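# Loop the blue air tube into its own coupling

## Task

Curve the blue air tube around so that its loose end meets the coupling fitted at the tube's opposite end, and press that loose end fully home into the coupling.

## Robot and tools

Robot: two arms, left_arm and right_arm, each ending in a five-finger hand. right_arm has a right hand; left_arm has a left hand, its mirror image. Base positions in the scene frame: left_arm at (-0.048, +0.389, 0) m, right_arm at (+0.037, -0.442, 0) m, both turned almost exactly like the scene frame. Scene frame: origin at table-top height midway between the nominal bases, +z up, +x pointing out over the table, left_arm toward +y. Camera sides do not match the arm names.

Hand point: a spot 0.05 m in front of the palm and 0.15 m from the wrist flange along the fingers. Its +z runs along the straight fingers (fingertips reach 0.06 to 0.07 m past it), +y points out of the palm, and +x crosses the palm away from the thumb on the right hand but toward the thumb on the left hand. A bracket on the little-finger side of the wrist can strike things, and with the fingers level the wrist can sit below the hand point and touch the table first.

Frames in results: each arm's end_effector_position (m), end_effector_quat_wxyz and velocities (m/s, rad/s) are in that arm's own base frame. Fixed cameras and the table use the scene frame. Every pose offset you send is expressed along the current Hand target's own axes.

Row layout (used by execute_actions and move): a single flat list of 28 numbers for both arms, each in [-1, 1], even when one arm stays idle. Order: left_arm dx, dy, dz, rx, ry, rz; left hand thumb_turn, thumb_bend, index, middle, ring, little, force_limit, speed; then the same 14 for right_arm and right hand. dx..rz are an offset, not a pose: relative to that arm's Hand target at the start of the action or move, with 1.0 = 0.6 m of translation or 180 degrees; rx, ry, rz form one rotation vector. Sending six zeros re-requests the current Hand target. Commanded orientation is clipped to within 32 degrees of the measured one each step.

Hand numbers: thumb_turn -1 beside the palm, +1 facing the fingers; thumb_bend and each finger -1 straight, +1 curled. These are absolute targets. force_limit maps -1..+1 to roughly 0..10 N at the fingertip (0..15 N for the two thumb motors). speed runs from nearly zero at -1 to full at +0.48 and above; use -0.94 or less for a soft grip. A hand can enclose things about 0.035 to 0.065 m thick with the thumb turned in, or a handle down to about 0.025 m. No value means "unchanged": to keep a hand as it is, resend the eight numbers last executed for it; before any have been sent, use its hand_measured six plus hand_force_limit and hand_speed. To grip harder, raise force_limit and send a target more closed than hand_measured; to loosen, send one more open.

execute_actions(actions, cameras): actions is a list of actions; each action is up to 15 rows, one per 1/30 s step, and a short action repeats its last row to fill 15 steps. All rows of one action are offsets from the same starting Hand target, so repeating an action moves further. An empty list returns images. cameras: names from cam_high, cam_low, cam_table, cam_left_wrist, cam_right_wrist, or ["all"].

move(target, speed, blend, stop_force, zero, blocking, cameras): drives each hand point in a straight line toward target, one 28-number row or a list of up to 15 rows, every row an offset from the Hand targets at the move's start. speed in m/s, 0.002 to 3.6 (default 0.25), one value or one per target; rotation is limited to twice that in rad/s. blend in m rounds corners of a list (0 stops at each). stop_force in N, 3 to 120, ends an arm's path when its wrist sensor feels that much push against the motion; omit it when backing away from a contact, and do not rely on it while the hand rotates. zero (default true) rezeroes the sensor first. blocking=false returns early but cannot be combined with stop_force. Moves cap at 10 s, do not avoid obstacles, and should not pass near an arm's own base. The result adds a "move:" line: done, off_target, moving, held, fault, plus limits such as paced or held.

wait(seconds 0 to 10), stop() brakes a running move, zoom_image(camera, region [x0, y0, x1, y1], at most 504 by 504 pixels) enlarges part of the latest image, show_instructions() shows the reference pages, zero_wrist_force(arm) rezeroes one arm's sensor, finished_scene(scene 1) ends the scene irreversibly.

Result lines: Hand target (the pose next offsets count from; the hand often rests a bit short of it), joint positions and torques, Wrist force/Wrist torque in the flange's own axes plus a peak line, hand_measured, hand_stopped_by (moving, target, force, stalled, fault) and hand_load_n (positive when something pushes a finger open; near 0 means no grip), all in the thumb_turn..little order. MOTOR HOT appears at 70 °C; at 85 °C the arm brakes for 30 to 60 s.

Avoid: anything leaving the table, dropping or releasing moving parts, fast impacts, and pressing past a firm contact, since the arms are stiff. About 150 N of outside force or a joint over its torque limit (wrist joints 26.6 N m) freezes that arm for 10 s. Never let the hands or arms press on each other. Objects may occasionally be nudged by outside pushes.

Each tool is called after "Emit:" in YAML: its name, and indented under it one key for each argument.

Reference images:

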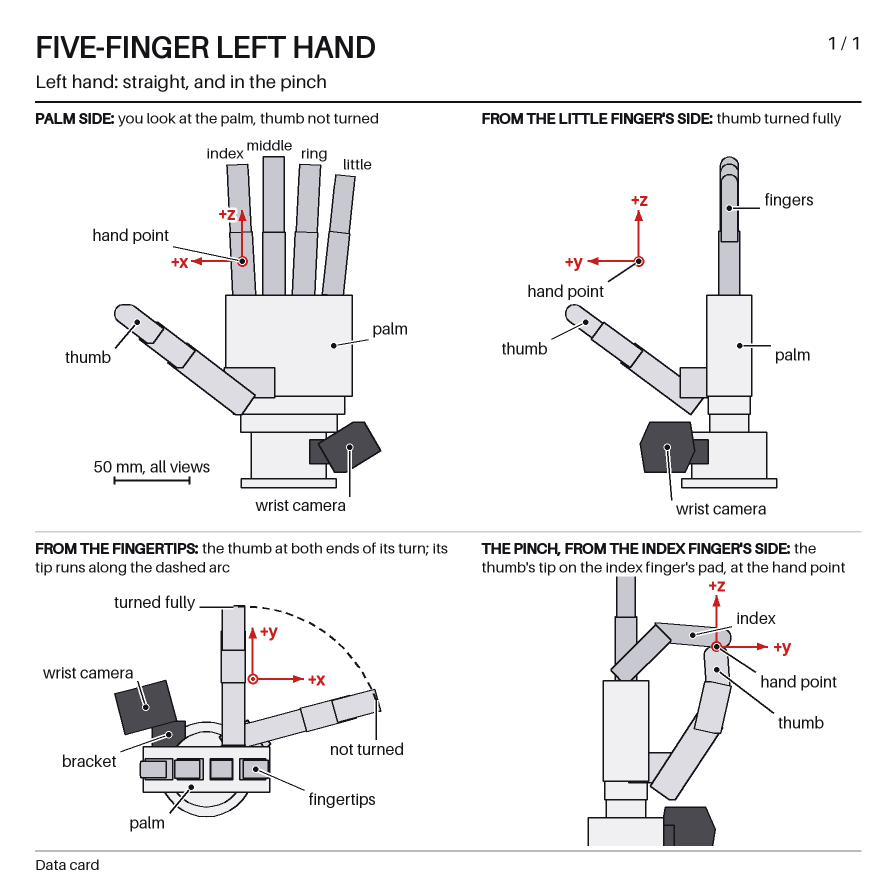

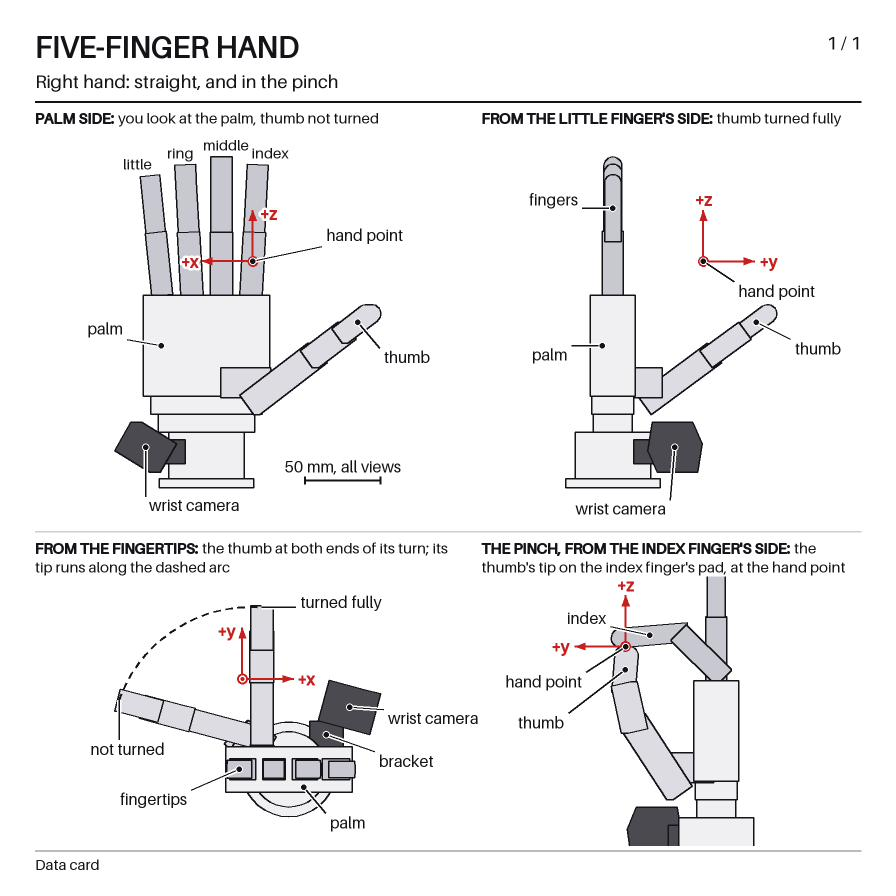

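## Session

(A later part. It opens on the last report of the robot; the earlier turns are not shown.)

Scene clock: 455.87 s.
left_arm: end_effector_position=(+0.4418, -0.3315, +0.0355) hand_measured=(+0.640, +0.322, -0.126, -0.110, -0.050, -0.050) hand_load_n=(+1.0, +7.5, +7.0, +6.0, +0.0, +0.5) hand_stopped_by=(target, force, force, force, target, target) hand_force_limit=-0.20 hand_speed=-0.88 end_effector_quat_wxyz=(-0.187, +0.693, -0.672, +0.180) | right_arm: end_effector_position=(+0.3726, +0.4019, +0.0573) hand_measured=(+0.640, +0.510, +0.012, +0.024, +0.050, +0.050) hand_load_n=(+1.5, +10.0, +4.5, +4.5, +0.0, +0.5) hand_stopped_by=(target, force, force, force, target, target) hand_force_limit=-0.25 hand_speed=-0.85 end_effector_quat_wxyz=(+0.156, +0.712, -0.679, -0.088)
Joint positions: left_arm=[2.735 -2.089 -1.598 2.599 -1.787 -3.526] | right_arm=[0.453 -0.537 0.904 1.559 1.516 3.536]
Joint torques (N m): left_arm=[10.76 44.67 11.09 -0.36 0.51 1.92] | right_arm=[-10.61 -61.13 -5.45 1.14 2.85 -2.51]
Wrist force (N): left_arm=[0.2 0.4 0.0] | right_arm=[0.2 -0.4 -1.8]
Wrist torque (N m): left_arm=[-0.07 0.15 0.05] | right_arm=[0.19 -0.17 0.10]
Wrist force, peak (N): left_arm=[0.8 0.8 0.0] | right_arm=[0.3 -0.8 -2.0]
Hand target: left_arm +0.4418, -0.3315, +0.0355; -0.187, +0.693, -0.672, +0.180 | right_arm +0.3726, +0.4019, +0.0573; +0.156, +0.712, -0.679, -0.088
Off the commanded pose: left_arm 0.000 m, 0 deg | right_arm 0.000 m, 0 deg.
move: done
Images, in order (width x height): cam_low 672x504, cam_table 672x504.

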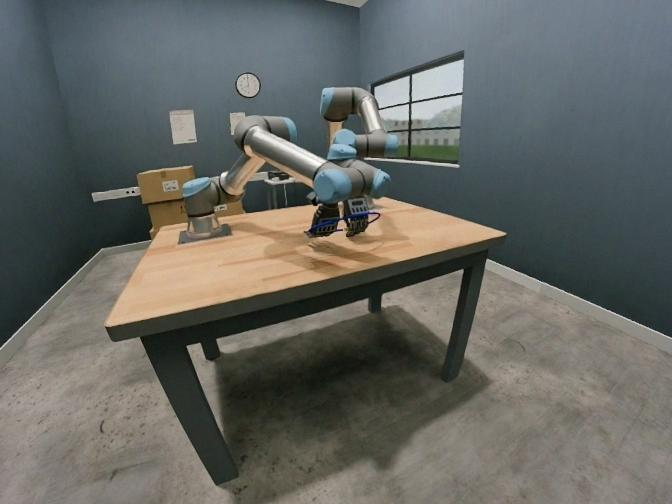

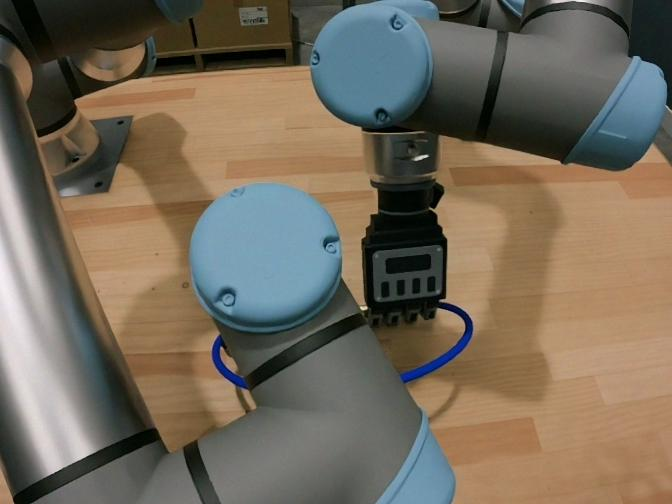

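Emit:
wait:
  seconds: 0
  cameras: ["cam_left_wrist","cam_right_wrist","cam_low"]

Emit:
zoom_image:
  camera: "cam_left_wrist"
  region: [350, 210, 470, 330]

Emit:
zoom_image:
  camera: "cam_right_wrist"
  region: [180, 200, 300, 320]

Emit:
zoom_image:
  camera: "cam_low"
  region: [332, 220, 356, 238]

Scene clock: 456.10 s.
left_arm: end_effector_position=(+0.4418, -0.3315, +0.0355) hand_measured=(+0.640, +0.322, -0.126, -0.110, -0.050, -0.050) hand_load_n=(+1.0, +7.5, +7.0, +5.5, +0.0, +0.5) hand_stopped_by=(target, force, force, force, target, target) hand_force_limit=-0.20 hand_speed=-0.88 end_effector_quat_wxyz=(-0.187, +0.693, -0.672, +0.180) | right_arm: end_effector_position=(+0.3726, +0.4019, +0.0573) hand_measured=(+0.640, +0.510, +0.012, +0.024, +0.050, +0.050) hand_load_n=(+1.5, +10.0, +4.0, +4.5, +0.0, +0.5) hand_stopped_by=(target, force, force, force, target, target) hand_force_limit=-0.25 hand_speed=-0.85 end_effector_quat_wxyz=(+0.156, +0.712, -0.679, -0.088)
Joint positions: left_arm=[2.735 -2.089 -1.598 2.599 -1.787 -3.526] | right_arm=[0.453 -0.537 0.904 1.559 1.516 3.536]
Joint torques (N m): left_arm=[10.22 43.7 10.5 -0.43 0.68 2.01] | right_arm=[-10.98 -61.92 -4.1 1.23 2.82 -2.33]
Wrist force (N): left_arm=[0.5 0.5 -0.2] | right_arm=[0.3 -0.8 -1.8]
Wrist torque (N m): left_arm=[-0.04 0.11 0.06] | right_arm=[0.12 -0.18 0.09]
Wrist force, peak (N): left_arm=[0.5 0.5 -0.2] | right_arm=[0.4 -0.6 -1.9]
Hand target: left_arm +0.4418, -0.3315, +0.0355; -0.187, +0.693, -0.672, +0.180 | right_arm +0.3726, +0.4019, +0.0573; +0.156, +0.712, -0.679, -0.088
Off the commanded pose: left_arm 0.000 m, 0 deg | right_arm 0.000 m, 0 deg.
camera_calibration:
cam_left_wrist: T_world_to_cam=[[0.843071, -0.276193, 0.461463, -0.475146], [-0.440584, -0.846764, 0.298123, -0.0952658], [0.30841, -0.454652, -0.835568, -0.143838], [0, 0, 0, 1]] pos_world=[0.402971, -0.277296, 0.127477]
cam_right_wrist: T_world_to_cam=[[-0.91226, -0.273361, 0.305051, 0.43711], [-0.0895535, 0.859818, 0.502685, -0.343368], [-0.399703, 0.431261, -0.808858, 0.134014], [0, 0, 0, 1]] pos_world=[0.421574, 0.356928, 0.147664]
Images, in order (width x height): cam_low 672x504, cam_left_wrist 672x504, cam_right_wrist 672x504.

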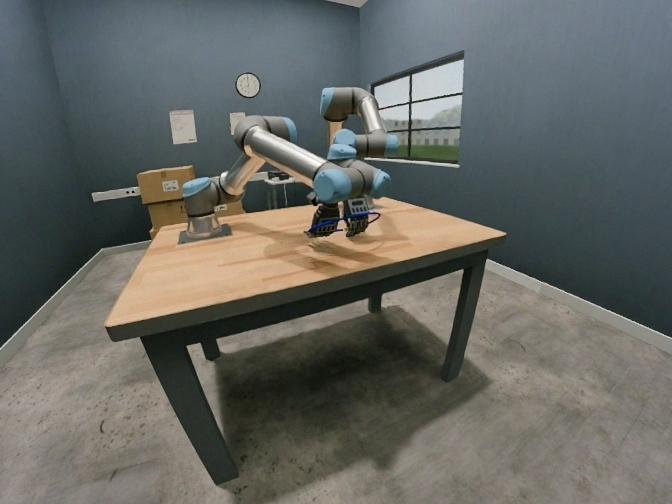

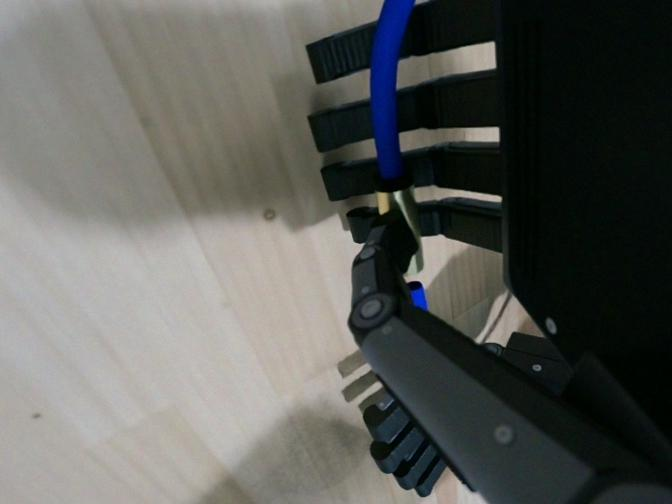

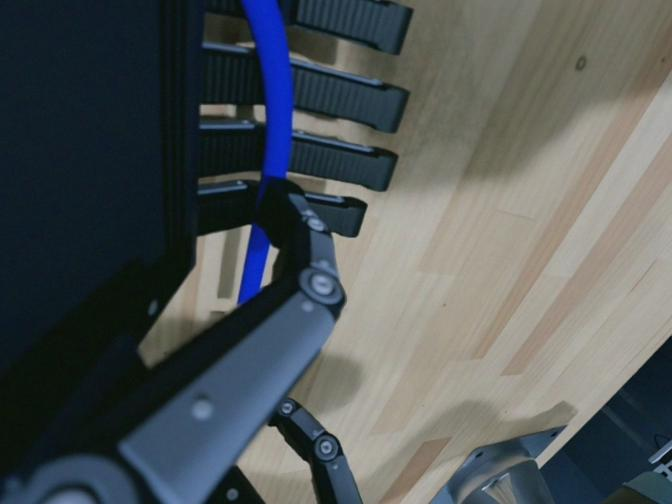

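Scaled by 4.200.

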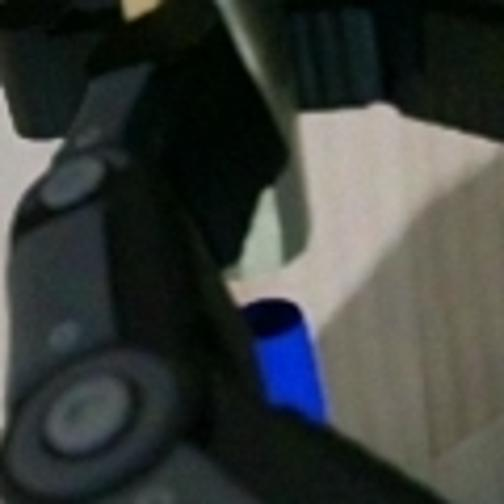

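Scaled by 4.200.

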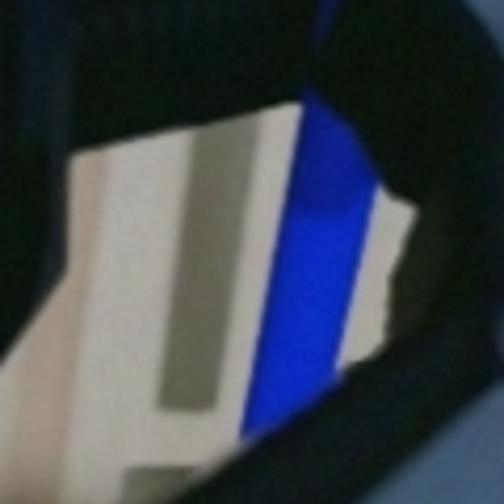

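Scaled by 21.000.

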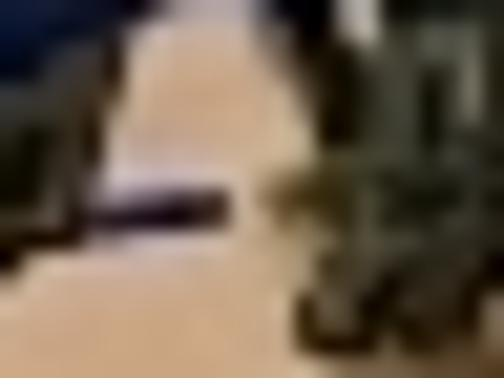

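Emit:
move:
  target: [0,0,0,0,0,0,0.64,0.95,0.75,0.75,-0.05,-0.05,-0.2,-0.88,-0.0166,-0.00053,-0.00283,0,0,0,0.64,0.95,0.75,0.75,0.05,0.05,-0.25,-0.85]
  speed: 0.02
  stop_force: 5
  cameras: ["cam_low","cam_left_wrist"]

Emit:
zoom_image:
  camera: "cam_left_wrist"
  region: [350, 210, 470, 330]

Emit:
zoom_image:
  camera: "cam_low"
  region: [332, 220, 356, 238]

Scene clock: 458.63 s.
left_arm: end_effector_position=(+0.4418, -0.3315, +0.0355) hand_measured=(+0.640, +0.322, -0.126, -0.110, -0.050, -0.050) hand_load_n=(+1.0, +7.0, +6.5, +6.0, +0.0, +0.5) hand_stopped_by=(target, force, force, force, target, target) hand_force_limit=-0.20 hand_speed=-0.88 end_effector_quat_wxyz=(-0.187, +0.693, -0.672, +0.180) | right_arm: end_effector_position=(+0.3728, +0.4120, +0.0579) hand_measured=(+0.640, +0.510, +0.012, +0.024, +0.050, +0.050) hand_load_n=(+1.5, +10.0, +4.0, +4.5, +0.0, +1.0) hand_stopped_by=(target, force, force, force, target, target) hand_force_limit=-0.25 hand_speed=-0.85 end_effector_quat_wxyz=(+0.156, +0.712, -0.679, -0.088)
Joint positions: left_arm=[2.735 -2.089 -1.598 2.599 -1.787 -3.526] | right_arm=[0.467 -0.519 0.866 1.578 1.511 3.549]
Joint torques (N m): left_arm=[10.49 43.32 11.3 -0.88 0.74 2.07] | right_arm=[-10.32 -62.43 -4.09 1.16 2.65 -2.17]
Wrist force (N): left_arm=[0.2 0.4 -0.1] | right_arm=[0.4 -0.5 -1.6]
Wrist torque (N m): left_arm=[-0.06 0.13 0.04] | right_arm=[0.16 -0.20 0.09]
Wrist force, peak (N): left_arm=[0.4 0.9 0.2] | right_arm=[1.0 -0.5 -1.9]
Hand target: left_arm +0.4418, -0.3315, +0.0355; -0.187, +0.693, -0.672, +0.180 | right_arm +0.3728, +0.4120, +0.0579; +0.156, +0.712, -0.679, -0.088
Off the commanded pose: left_arm 0.000 m, 0 deg | right_arm 0.000 m, 0 deg.
move: done
camera_calibration:
cam_left_wrist: T_world_to_cam=[[0.843071, -0.276193, 0.461463, -0.475146], [-0.440584, -0.846764, 0.298123, -0.0952658], [0.30841, -0.454652, -0.835568, -0.143838], [0, 0, 0, 1]] pos_world=[0.402971, -0.277296, 0.127477]
Images, in order (width x height): cam_low 672x504, cam_left_wrist 672x504.

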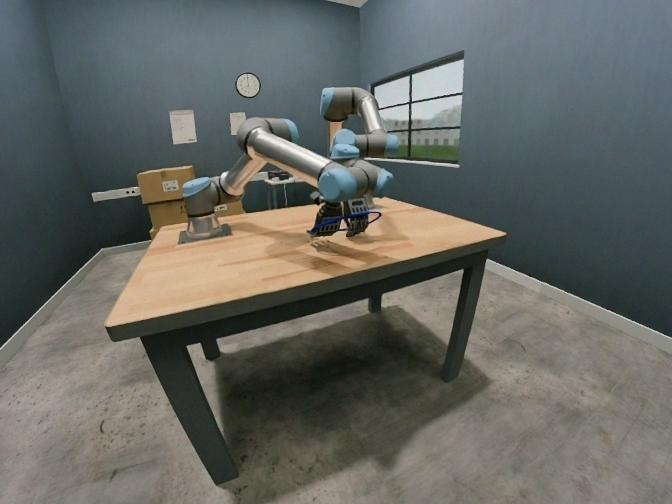

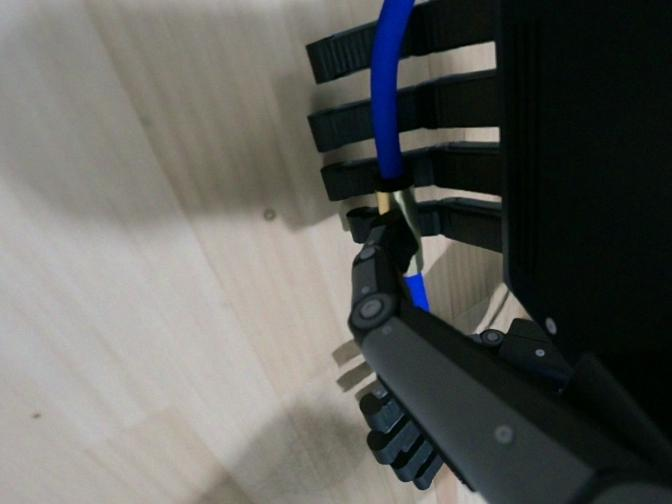

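Scaled by 4.200.

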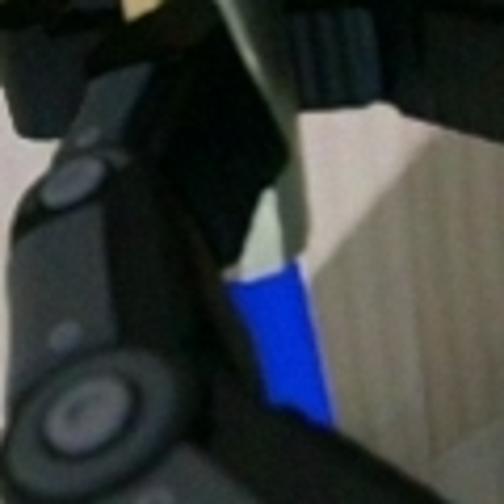

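Scaled by 21.000.

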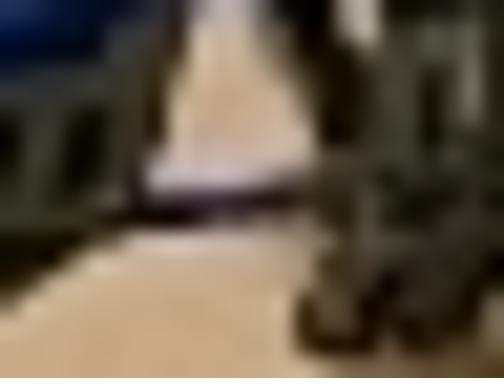

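Emit:
move:
  target: [0,0,0,0,0,0,0.64,0.95,0.75,0.75,-0.05,-0.05,-0.2,-0.88,-0.00823,-0.00052,-0.00128,0,0,0,0.64,0.95,0.75,0.75,0.05,0.05,-0.25,-0.85]
  speed: 0.02
  stop_force: 5
  cameras: ["cam_low","cam_left_wrist","cam_table"]

Emit:
zoom_image:
  camera: "cam_left_wrist"
  region: [350, 210, 470, 330]

Emit:
zoom_image:
  camera: "cam_low"
  region: [332, 220, 356, 238]

Scene clock: 460.63 s.
left_arm: end_effector_position=(+0.4418, -0.3315, +0.0355) hand_measured=(+0.640, +0.322, -0.126, -0.110, -0.050, -0.050) hand_load_n=(+0.5, +7.0, +6.5, +6.0, +0.0, +0.5) hand_stopped_by=(target, force, force, force, target, target) hand_force_limit=-0.20 hand_speed=-0.88 end_effector_quat_wxyz=(-0.187, +0.693, -0.672, +0.180) | right_arm: end_effector_position=(+0.3730, +0.4170, +0.0581) hand_measured=(+0.640, +0.510, +0.012, +0.024, +0.050, +0.050) hand_load_n=(+1.5, +10.0, +4.5, +4.5, +0.0, +0.5) hand_stopped_by=(target, force, force, force, target, target) hand_force_limit=-0.25 hand_speed=-0.85 end_effector_quat_wxyz=(+0.156, +0.712, -0.679, -0.088)
Joint positions: left_arm=[2.735 -2.089 -1.598 2.599 -1.787 -3.526] | right_arm=[0.473 -0.509 0.846 1.588 1.509 3.555]
Joint torques (N m): left_arm=[10.02 44.43 12.05 -1.38 0.78 1.89] | right_arm=[-7.96 -61.7 -3.34 1.18 1.35 -1.92]
Wrist force (N): left_arm=[0.2 0.4 -0.1] | right_arm=[0.3 -0.7 -1.3]
Wrist torque (N m): left_arm=[-0.04 0.15 0.03] | right_arm=[0.11 -0.17 0.07]
Wrist force, peak (N): left_arm=[0.0 0.8 -0.1] | right_arm=[0.4 -0.6 -2.0]
Hand target: left_arm +0.4418, -0.3315, +0.0355; -0.187, +0.693, -0.672, +0.180 | right_arm +0.3731, +0.4170, +0.0581; +0.156, +0.712, -0.679, -0.088
Off the commanded pose: left_arm 0.000 m, 0 deg | right_arm 0.000 m, 0 deg.
move: done
camera_calibration:
cam_left_wrist: T_world_to_cam=[[0.843071, -0.276193, 0.461463, -0.475146], [-0.440584, -0.846764, 0.298123, -0.0952658], [0.30841, -0.454652, -0.835568, -0.143838], [0, 0, 0, 1]] pos_world=[0.402971, -0.277296, 0.127477]
Images, in order (width x height): cam_low 672x504, cam_table 672x504, cam_left_wrist 672x504.

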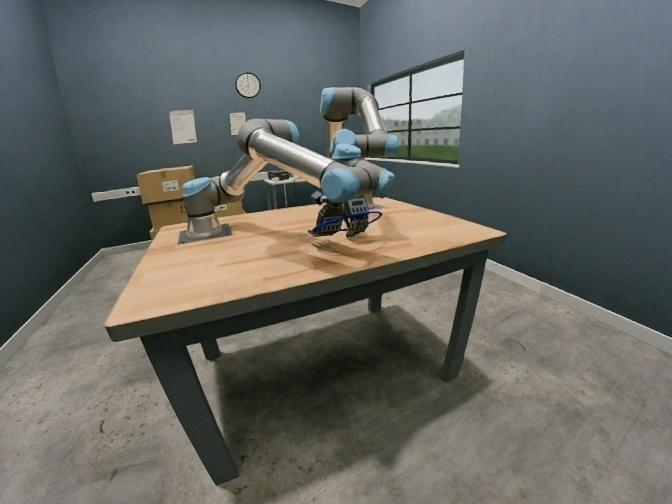

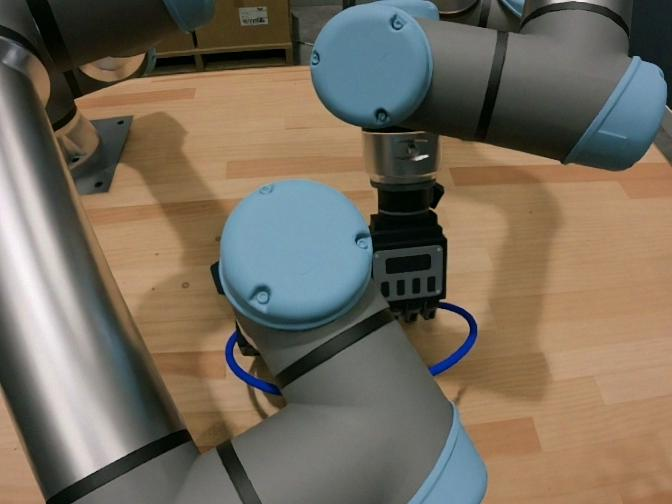

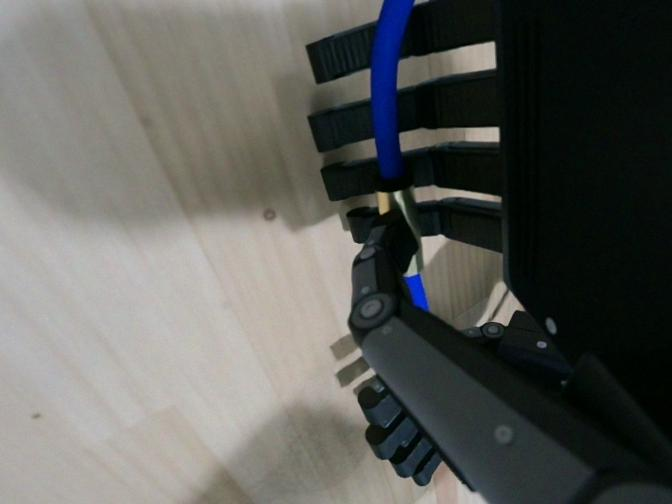

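Scaled by 4.200.

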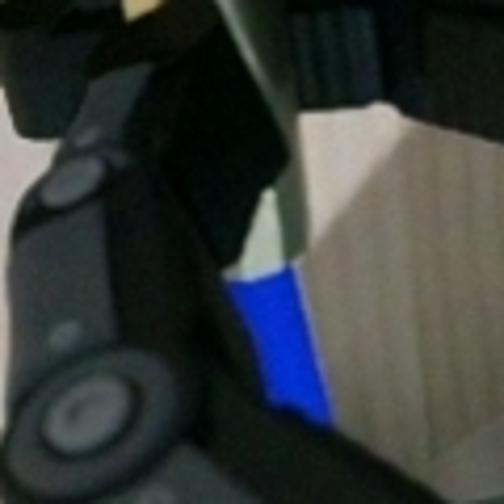

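Scaled by 21.000.

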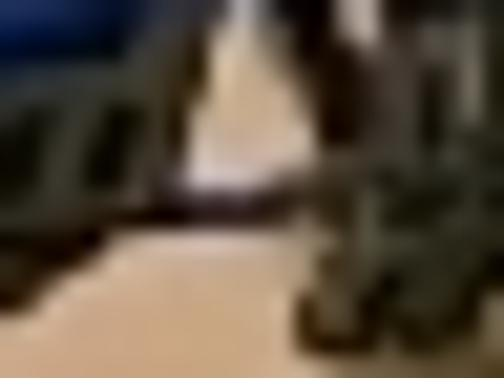

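Emit:
move:
  target: [0,0,0,0,0,0,0.64,0.95,0.75,0.75,-0.05,-0.05,-0.2,-0.88,-0.01323,-0.00084,-0.00153,0,0,0,0.64,0.95,0.75,0.75,0.05,0.05,-0.25,-0.85]
  speed: 0.02
  stop_force: 8
  cameras: ["cam_low","cam_left_wrist"]

Emit:
zoom_image:
  camera: "cam_left_wrist"
  region: [350, 210, 470, 330]

Emit:
zoom_image:
  camera: "cam_low"
  region: [332, 220, 356, 238]

Scene clock: 462.13 s.
left_arm: end_effector_position=(+0.4419, -0.3315, +0.0355) hand_measured=(+0.640, +0.322, -0.126, -0.110, -0.050, -0.050) hand_load_n=(+0.5, +6.5, +6.5, +6.5, -0.5, +0.5) hand_stopped_by=(target, force, force, force, target, target) hand_force_limit=-0.20 hand_speed=-0.88 end_effector_quat_wxyz=(-0.187, +0.693, -0.672, +0.180) | right_arm: end_effector_position=(+0.3732, +0.4202, +0.0581) hand_measured=(+0.640, +0.510, +0.012, +0.024, +0.050, +0.050) hand_load_n=(+1.0, +9.5, +5.0, +4.0, +0.0, +0.0) hand_stopped_by=(target, force, force, force, target, target) hand_force_limit=-0.25 hand_speed=-0.85 end_effector_quat_wxyz=(+0.156, +0.712, -0.679, -0.088)
Joint positions: left_arm=[2.735 -2.089 -1.598 2.599 -1.787 -3.526] | right_arm=[0.478 -0.502 0.833 1.595 1.508 3.559]
Joint torques (N m): left_arm=[-8.39 42.67 12.28 -1.67 0.75 0.67] | right_arm=[-9.74 -52.65 -25.45 4.07 2.22 -2.41]
Wrist force (N): left_arm=[-2.3 -0.1 -0.7] | right_arm=[2.8 -0.8 -0.6]
Wrist torque (N m): left_arm=[-0.03 0.12 -0.04] | right_arm=[0.09 -0.15 0.23]
Wrist force, peak (N): left_arm=[-9.2 0.3 -0.3] | right_arm=[9.9 -0.3 -0.5]
Hand target: left_arm +0.4418, -0.3315, +0.0355; -0.187, +0.693, -0.672, +0.180 | right_arm +0.3732, +0.4202, +0.0581; +0.156, +0.712, -0.679, -0.088 (not the last commanded pose)
Off the commanded pose: left_arm 0.000 m, 0 deg | right_arm 0.005 m, 0 deg.
move: contact (right_arm)
camera_calibration:
cam_left_wrist: T_world_to_cam=[[0.843109, -0.276121, 0.461438, -0.475138], [-0.440512, -0.846787, 0.298163, -0.0953063], [0.30841, -0.454653, -0.835568, -0.143838], [0, 0, 0, 1]] pos_world=[0.402971, -0.277296, 0.127477]
Images, in order (width x height): cam_low 672x504, cam_left_wrist 672x504.

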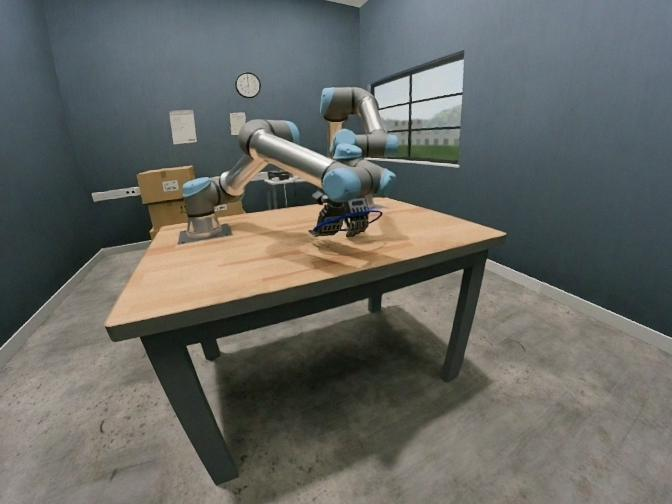

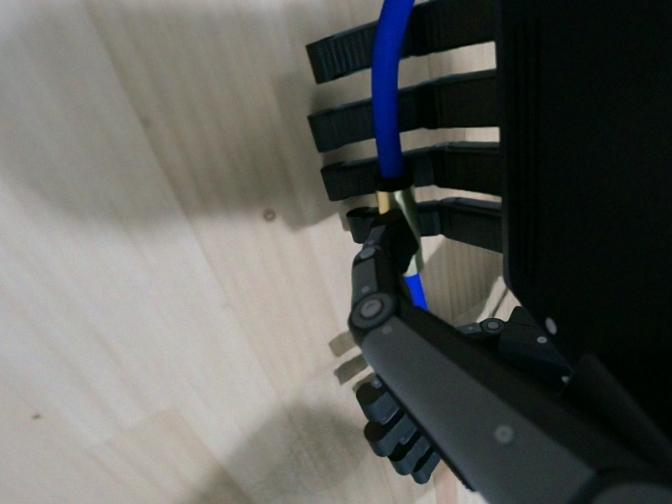

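Scaled by 4.200.

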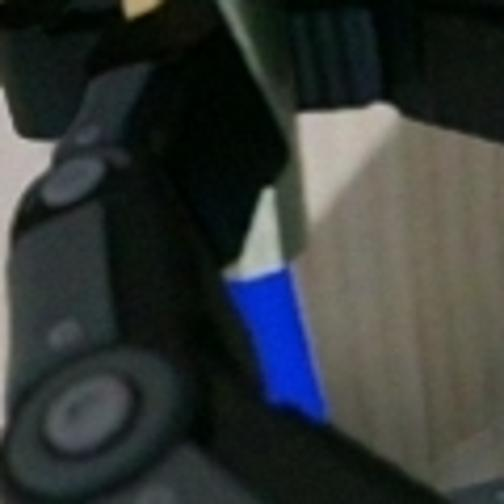

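Scaled by 21.000.

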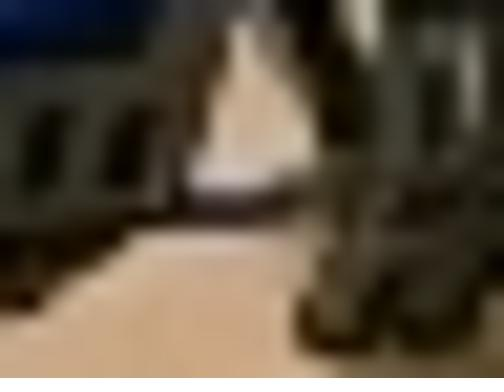

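Emit:
move:
  target: [0,0,0,0,0,0,0.64,0.95,0.75,0.75,-0.05,-0.05,-0.2,-0.88,-0.01984,-0.00126,-0.00229,0,0,0,0.64,0.95,0.75,0.75,0.05,0.05,-0.25,-0.85]
  speed: 0.02
  stop_force: 15
  cameras: ["cam_low","cam_left_wrist","cam_right_wrist"]

Emit:
zoom_image:
  camera: "cam_left_wrist"
  region: [350, 210, 470, 330]

Emit:
zoom_image:
  camera: "cam_low"
  region: [332, 220, 356, 238]

Emit:
zoom_image:
  camera: "cam_right_wrist"
  region: [180, 160, 380, 360]

Scene clock: 463.73 s.
left_arm: end_effector_position=(+0.4418, -0.3315, +0.0355) hand_measured=(+0.640, +0.322, -0.126, -0.110, -0.050, -0.050) hand_load_n=(-3.0, +4.0, +6.5, +6.0, +0.0, +0.5) hand_stopped_by=(target, force, force, force, target, target) hand_force_limit=-0.20 hand_speed=-0.88 end_effector_quat_wxyz=(-0.187, +0.693, -0.672, +0.180) | right_arm: end_effector_position=(+0.3734, +0.4231, +0.0581) hand_measured=(+0.640, +0.510, +0.012, +0.024, +0.050, +0.050) hand_load_n=(-1.5, +7.0, +6.5, +3.0, +0.0, +0.0) hand_stopped_by=(target, force, force, force, target, target) hand_force_limit=-0.25 hand_speed=-0.85 end_effector_quat_wxyz=(+0.156, +0.712, -0.679, -0.088)
Joint positions: left_arm=[2.735 -2.089 -1.598 2.599 -1.787 -3.526] | right_arm=[0.482 -0.496 0.82 1.601 1.506 3.563]
Joint torques (N m): left_arm=[-13.46 43.18 17.19 -0.27 1.82 -1.08] | right_arm=[-7.74 -51.64 -25.75 3.72 0.38 -2.16]
Wrist force (N): left_arm=[-8.9 -0.5 -1.1] | right_arm=[9.6 -0.5 0.6]
Wrist torque (N m): left_arm=[-0.01 0.10 -0.21] | right_arm=[0.09 -0.13 0.50]
Wrist force, peak (N): left_arm=[-18.9 0.4 -0.2] | right_arm=[19.7 -0.5 0.1]
Hand target: left_arm +0.4418, -0.3315, +0.0355; -0.187, +0.693, -0.672, +0.180 | right_arm +0.3734, +0.4231, +0.0581; +0.156, +0.712, -0.679, -0.088 (not the last commanded pose)
Off the commanded pose: left_arm 0.000 m, 0 deg | right_arm 0.009 m, 0 deg.
move: contact (right_arm)
camera_calibration:
cam_left_wrist: T_world_to_cam=[[0.843097, -0.276231, 0.461392, -0.475159], [-0.440597, -0.846744, 0.29816, -0.0952596], [0.30832, -0.454666, -0.835594, -0.143802], [0, 0, 0, 1]] pos_world=[0.402971, -0.277296, 0.127477]
cam_right_wrist: T_world_to_cam=[[-0.912333, -0.273216, 0.304961, 0.443378], [-0.0896806, 0.860063, 0.502244, -0.362036], [-0.399507, 0.430865, -0.809166, 0.12599], [0, 0, 0, 1]] pos_world=[0.422374, 0.378227, 0.148564]
Images, in order (width x height): cam_low 672x504, cam_left_wrist 672x504, cam_right_wrist 672x504.

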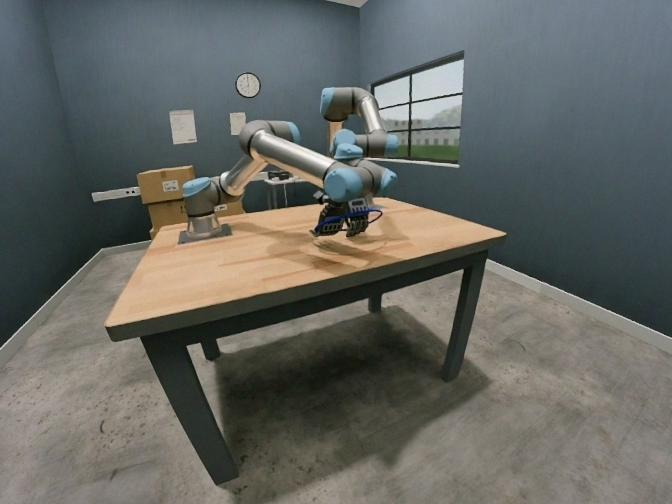

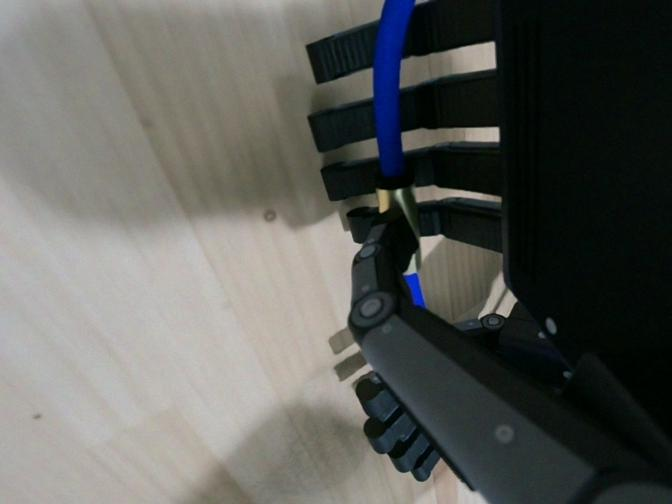

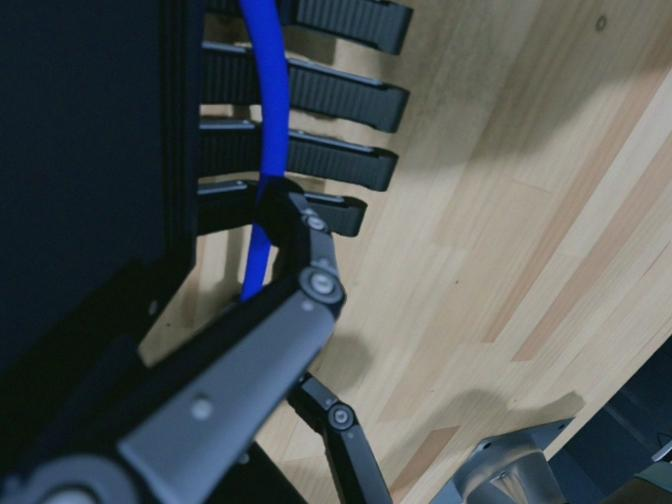

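Scaled by 4.200.

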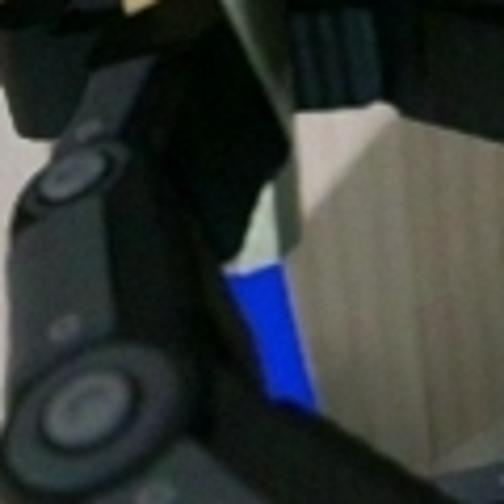

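Scaled by 21.000.

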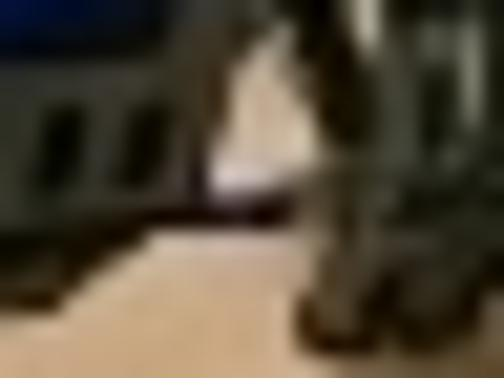

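Scaled by 2.520.

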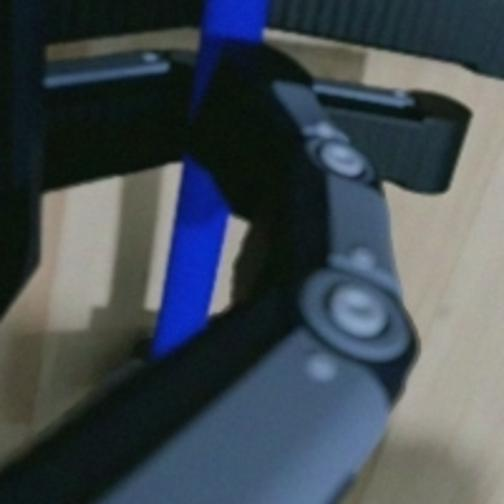

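Emit:
execute_actions:
  actions:
    - [[0,0,0,0,0,0,0.64,0.97,0.77,0.77,-0.05,-0.05,0.1,-0.88,0,0,0,0,0,0,0.64,0.97,0.77,0.77,0.05,0.05,0.1,-0.88]]
    - [[0,0,0,0,0,0,0.64,0.97,0.77,0.77,-0.05,-0.05,0.1,-0.88,0,0,0,0,0,0,0.64,0.97,0.77,0.77,0.05,0.05,0.1,-0.88]]
  cameras: ["cam_left_wrist","cam_right_wrist"]

Scene clock: 465.53 s.
left_arm: end_effector_position=(+0.4418, -0.3315, +0.0355) hand_measured=(+0.640, +0.346, -0.126, -0.110, -0.050, -0.050) hand_load_n=(-1.5, +7.5, +9.0, +8.0, +0.0, +1.0) hand_stopped_by=(target, force, force, force, target, target) hand_force_limit=0.10 hand_speed=-0.88 end_effector_quat_wxyz=(-0.187, +0.693, -0.672, +0.180) | right_arm: end_effector_position=(+0.3734, +0.4231, +0.0581) hand_measured=(+0.640, +0.512, +0.012, +0.054, +0.050, +0.050) hand_load_n=(-0.5, +8.5, +7.0, +6.5, +0.0, +0.0) hand_stopped_by=(target, force, force, force, target, target) hand_force_limit=0.10 hand_speed=-0.88 end_effector_quat_wxyz=(+0.156, +0.712, -0.679, -0.088)
Joint positions: left_arm=[2.735 -2.089 -1.598 2.599 -1.787 -3.526] | right_arm=[0.482 -0.496 0.82 1.601 1.506 3.563]
Joint torques (N m): left_arm=[-14.38 42.95 24.65 1.86 1.34 -2.58] | right_arm=[-5.99 -50.93 -26.98 3.61 0.39 -1.88]
Wrist force (N): left_arm=[-9.4 0.0 -0.7] | right_arm=[10.0 -0.7 0.4]
Wrist torque (N m): left_arm=[0.00 0.08 -0.20] | right_arm=[0.06 -0.11 0.50]
Wrist force, peak (N): left_arm=[-9.8 -0.1 -0.8] | right_arm=[10.5 -0.5 0.1]
Hand target: left_arm +0.4418, -0.3315, +0.0355; -0.187, +0.693, -0.672, +0.180 | right_arm +0.3734, +0.4231, +0.0581; +0.156, +0.712, -0.679, -0.088
Off the commanded pose: left_arm 0.000 m, 0 deg | right_arm 0.000 m, 0 deg.
camera_calibration:
cam_left_wrist: T_world_to_cam=[[0.843097, -0.276231, 0.461392, -0.475159], [-0.440597, -0.846744, 0.29816, -0.0952596], [0.30832, -0.454666, -0.835594, -0.143802], [0, 0, 0, 1]] pos_world=[0.402971, -0.277296, 0.127477]
cam_right_wrist: T_world_to_cam=[[-0.912336, -0.273193, 0.304975, 0.443368], [-0.0896557, 0.860071, 0.502235, -0.362048], [-0.399507, 0.430865, -0.809166, 0.12599], [0, 0, 0, 1]] pos_world=[0.422374, 0.378227, 0.148564]
Images, in order (width x height): cam_left_wrist 672x504, cam_right_wrist 672x504.

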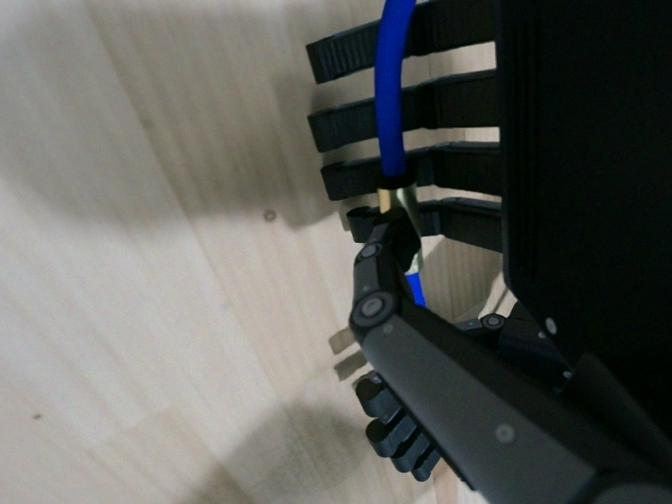

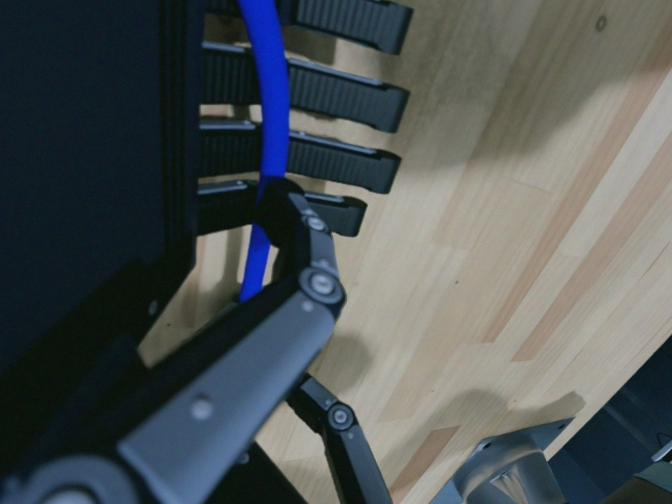

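Emit:
move:
  target: [0,0,0,0,0,0,0.64,0.97,0.77,0.77,-0.05,-0.05,0.1,-0.88,-0.01323,-0.00084,-0.00153,0,0,0,0.64,0.97,0.77,0.77,0.05,0.05,0.1,-0.88]
  speed: 0.01
  stop_force: 15
  cameras: ["cam_low","cam_left_wrist","cam_right_wrist"]

Emit:
zoom_image:
  camera: "cam_left_wrist"
  region: [350, 160, 470, 330]

Emit:
zoom_image:
  camera: "cam_low"
  region: [332, 220, 356, 238]

Emit:
zoom_image:
  camera: "cam_right_wrist"
  region: [180, 160, 380, 360]

Scene clock: 467.53 s.
left_arm: end_effector_position=(+0.4418, -0.3315, +0.0355) hand_measured=(+0.640, +0.346, -0.126, -0.112, -0.050, -0.050) hand_load_n=(-2.0, +7.0, +8.0, +8.5, +0.0, +1.0) hand_stopped_by=(target, force, force, force, target, target) hand_force_limit=0.10 hand_speed=-0.88 end_effector_quat_wxyz=(-0.187, +0.693, -0.672, +0.180) | right_arm: end_effector_position=(+0.3737, +0.4312, +0.0581) hand_measured=(+0.640, +0.512, +0.012, +0.054, +0.050, +0.050) hand_load_n=(-1.0, +9.0, +7.0, +6.5, +0.0, +0.0) hand_stopped_by=(target, force, force, force, target, target) hand_force_limit=0.10 hand_speed=-0.88 end_effector_quat_wxyz=(+0.156, +0.712, -0.679, -0.088)
Joint positions: left_arm=[2.735 -2.089 -1.598 2.599 -1.787 -3.526] | right_arm=[0.492 -0.479 0.786 1.617 1.503 3.573]
Joint torques (N m): left_arm=[-13.87 41.85 28.96 1.92 4.45 -2.63] | right_arm=[-3.08 -64.7 -7.65 -0.37 -2.9 -1.63]
Wrist force (N): left_arm=[-16.4 -0.3 -0.9] | right_arm=[17.4 0.0 1.3]
Wrist torque (N m): left_arm=[-0.02 0.02 -0.35] | right_arm=[0.11 -0.12 0.68]
Wrist force, peak (N): left_arm=[-17.9 -0.2 -0.8] | right_arm=[19.1 -0.3 1.0]
Hand target: left_arm +0.4418, -0.3315, +0.0355; -0.187, +0.693, -0.672, +0.180 | right_arm +0.3737, +0.4311, +0.0581; +0.156, +0.712, -0.679, -0.088
Off the commanded pose: left_arm 0.000 m, 0 deg | right_arm 0.000 m, 0 deg.
move: done
camera_calibration:
cam_left_wrist: T_world_to_cam=[[0.843071, -0.276193, 0.461463, -0.475146], [-0.440584, -0.846764, 0.298123, -0.0952658], [0.30841, -0.454652, -0.835568, -0.143838], [0, 0, 0, 1]] pos_world=[0.402971, -0.277296, 0.127477]
cam_right_wrist: T_world_to_cam=[[-0.912352, -0.273126, 0.304985, 0.445806], [-0.0895629, 0.860051, 0.502285, -0.368941], [-0.399489, 0.430945, -0.809132, 0.122619], [0, 0, 0, 1]] pos_world=[0.422674, 0.386227, 0.148564]
Images, in order (width x height): cam_low 672x504, cam_left_wrist 672x504, cam_right_wrist 672x504.

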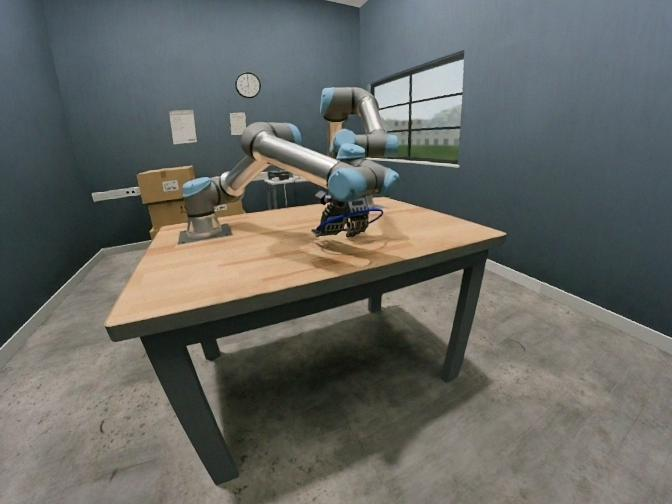

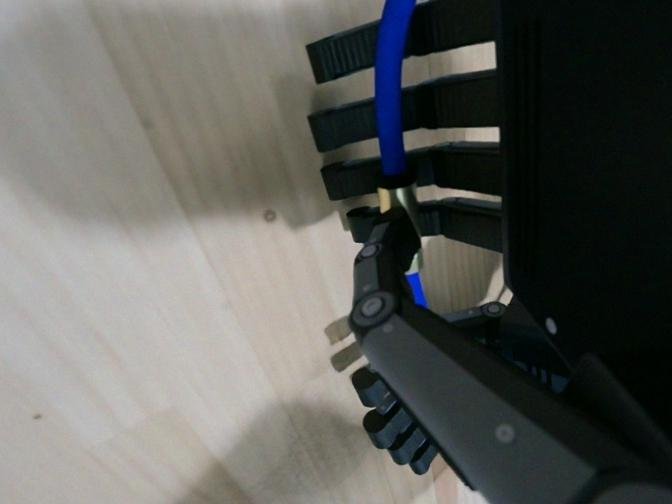

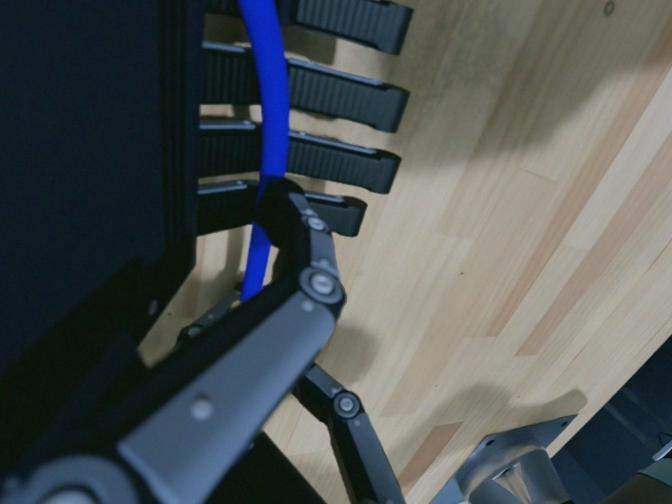

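Scaled by 2.965.

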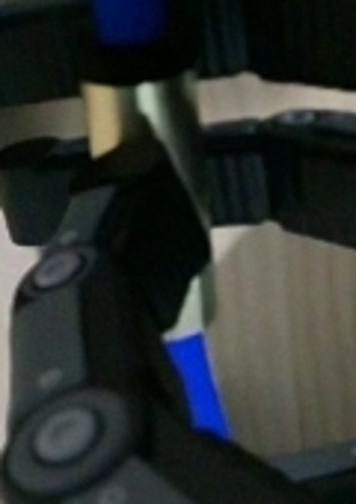

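Scaled by 21.000.

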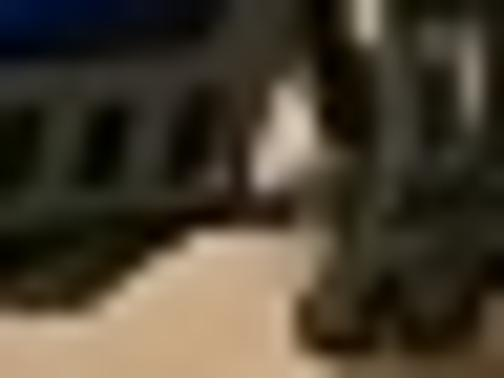

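Scaled by 2.520.

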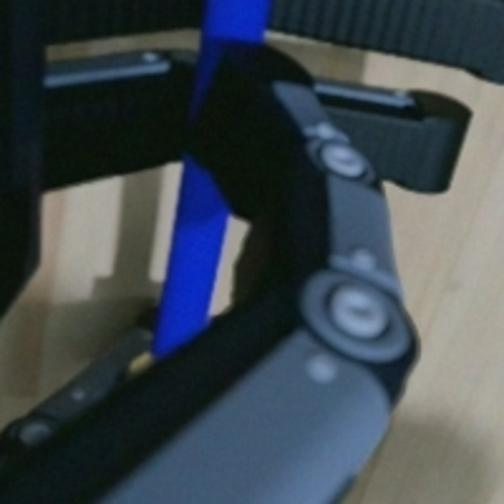

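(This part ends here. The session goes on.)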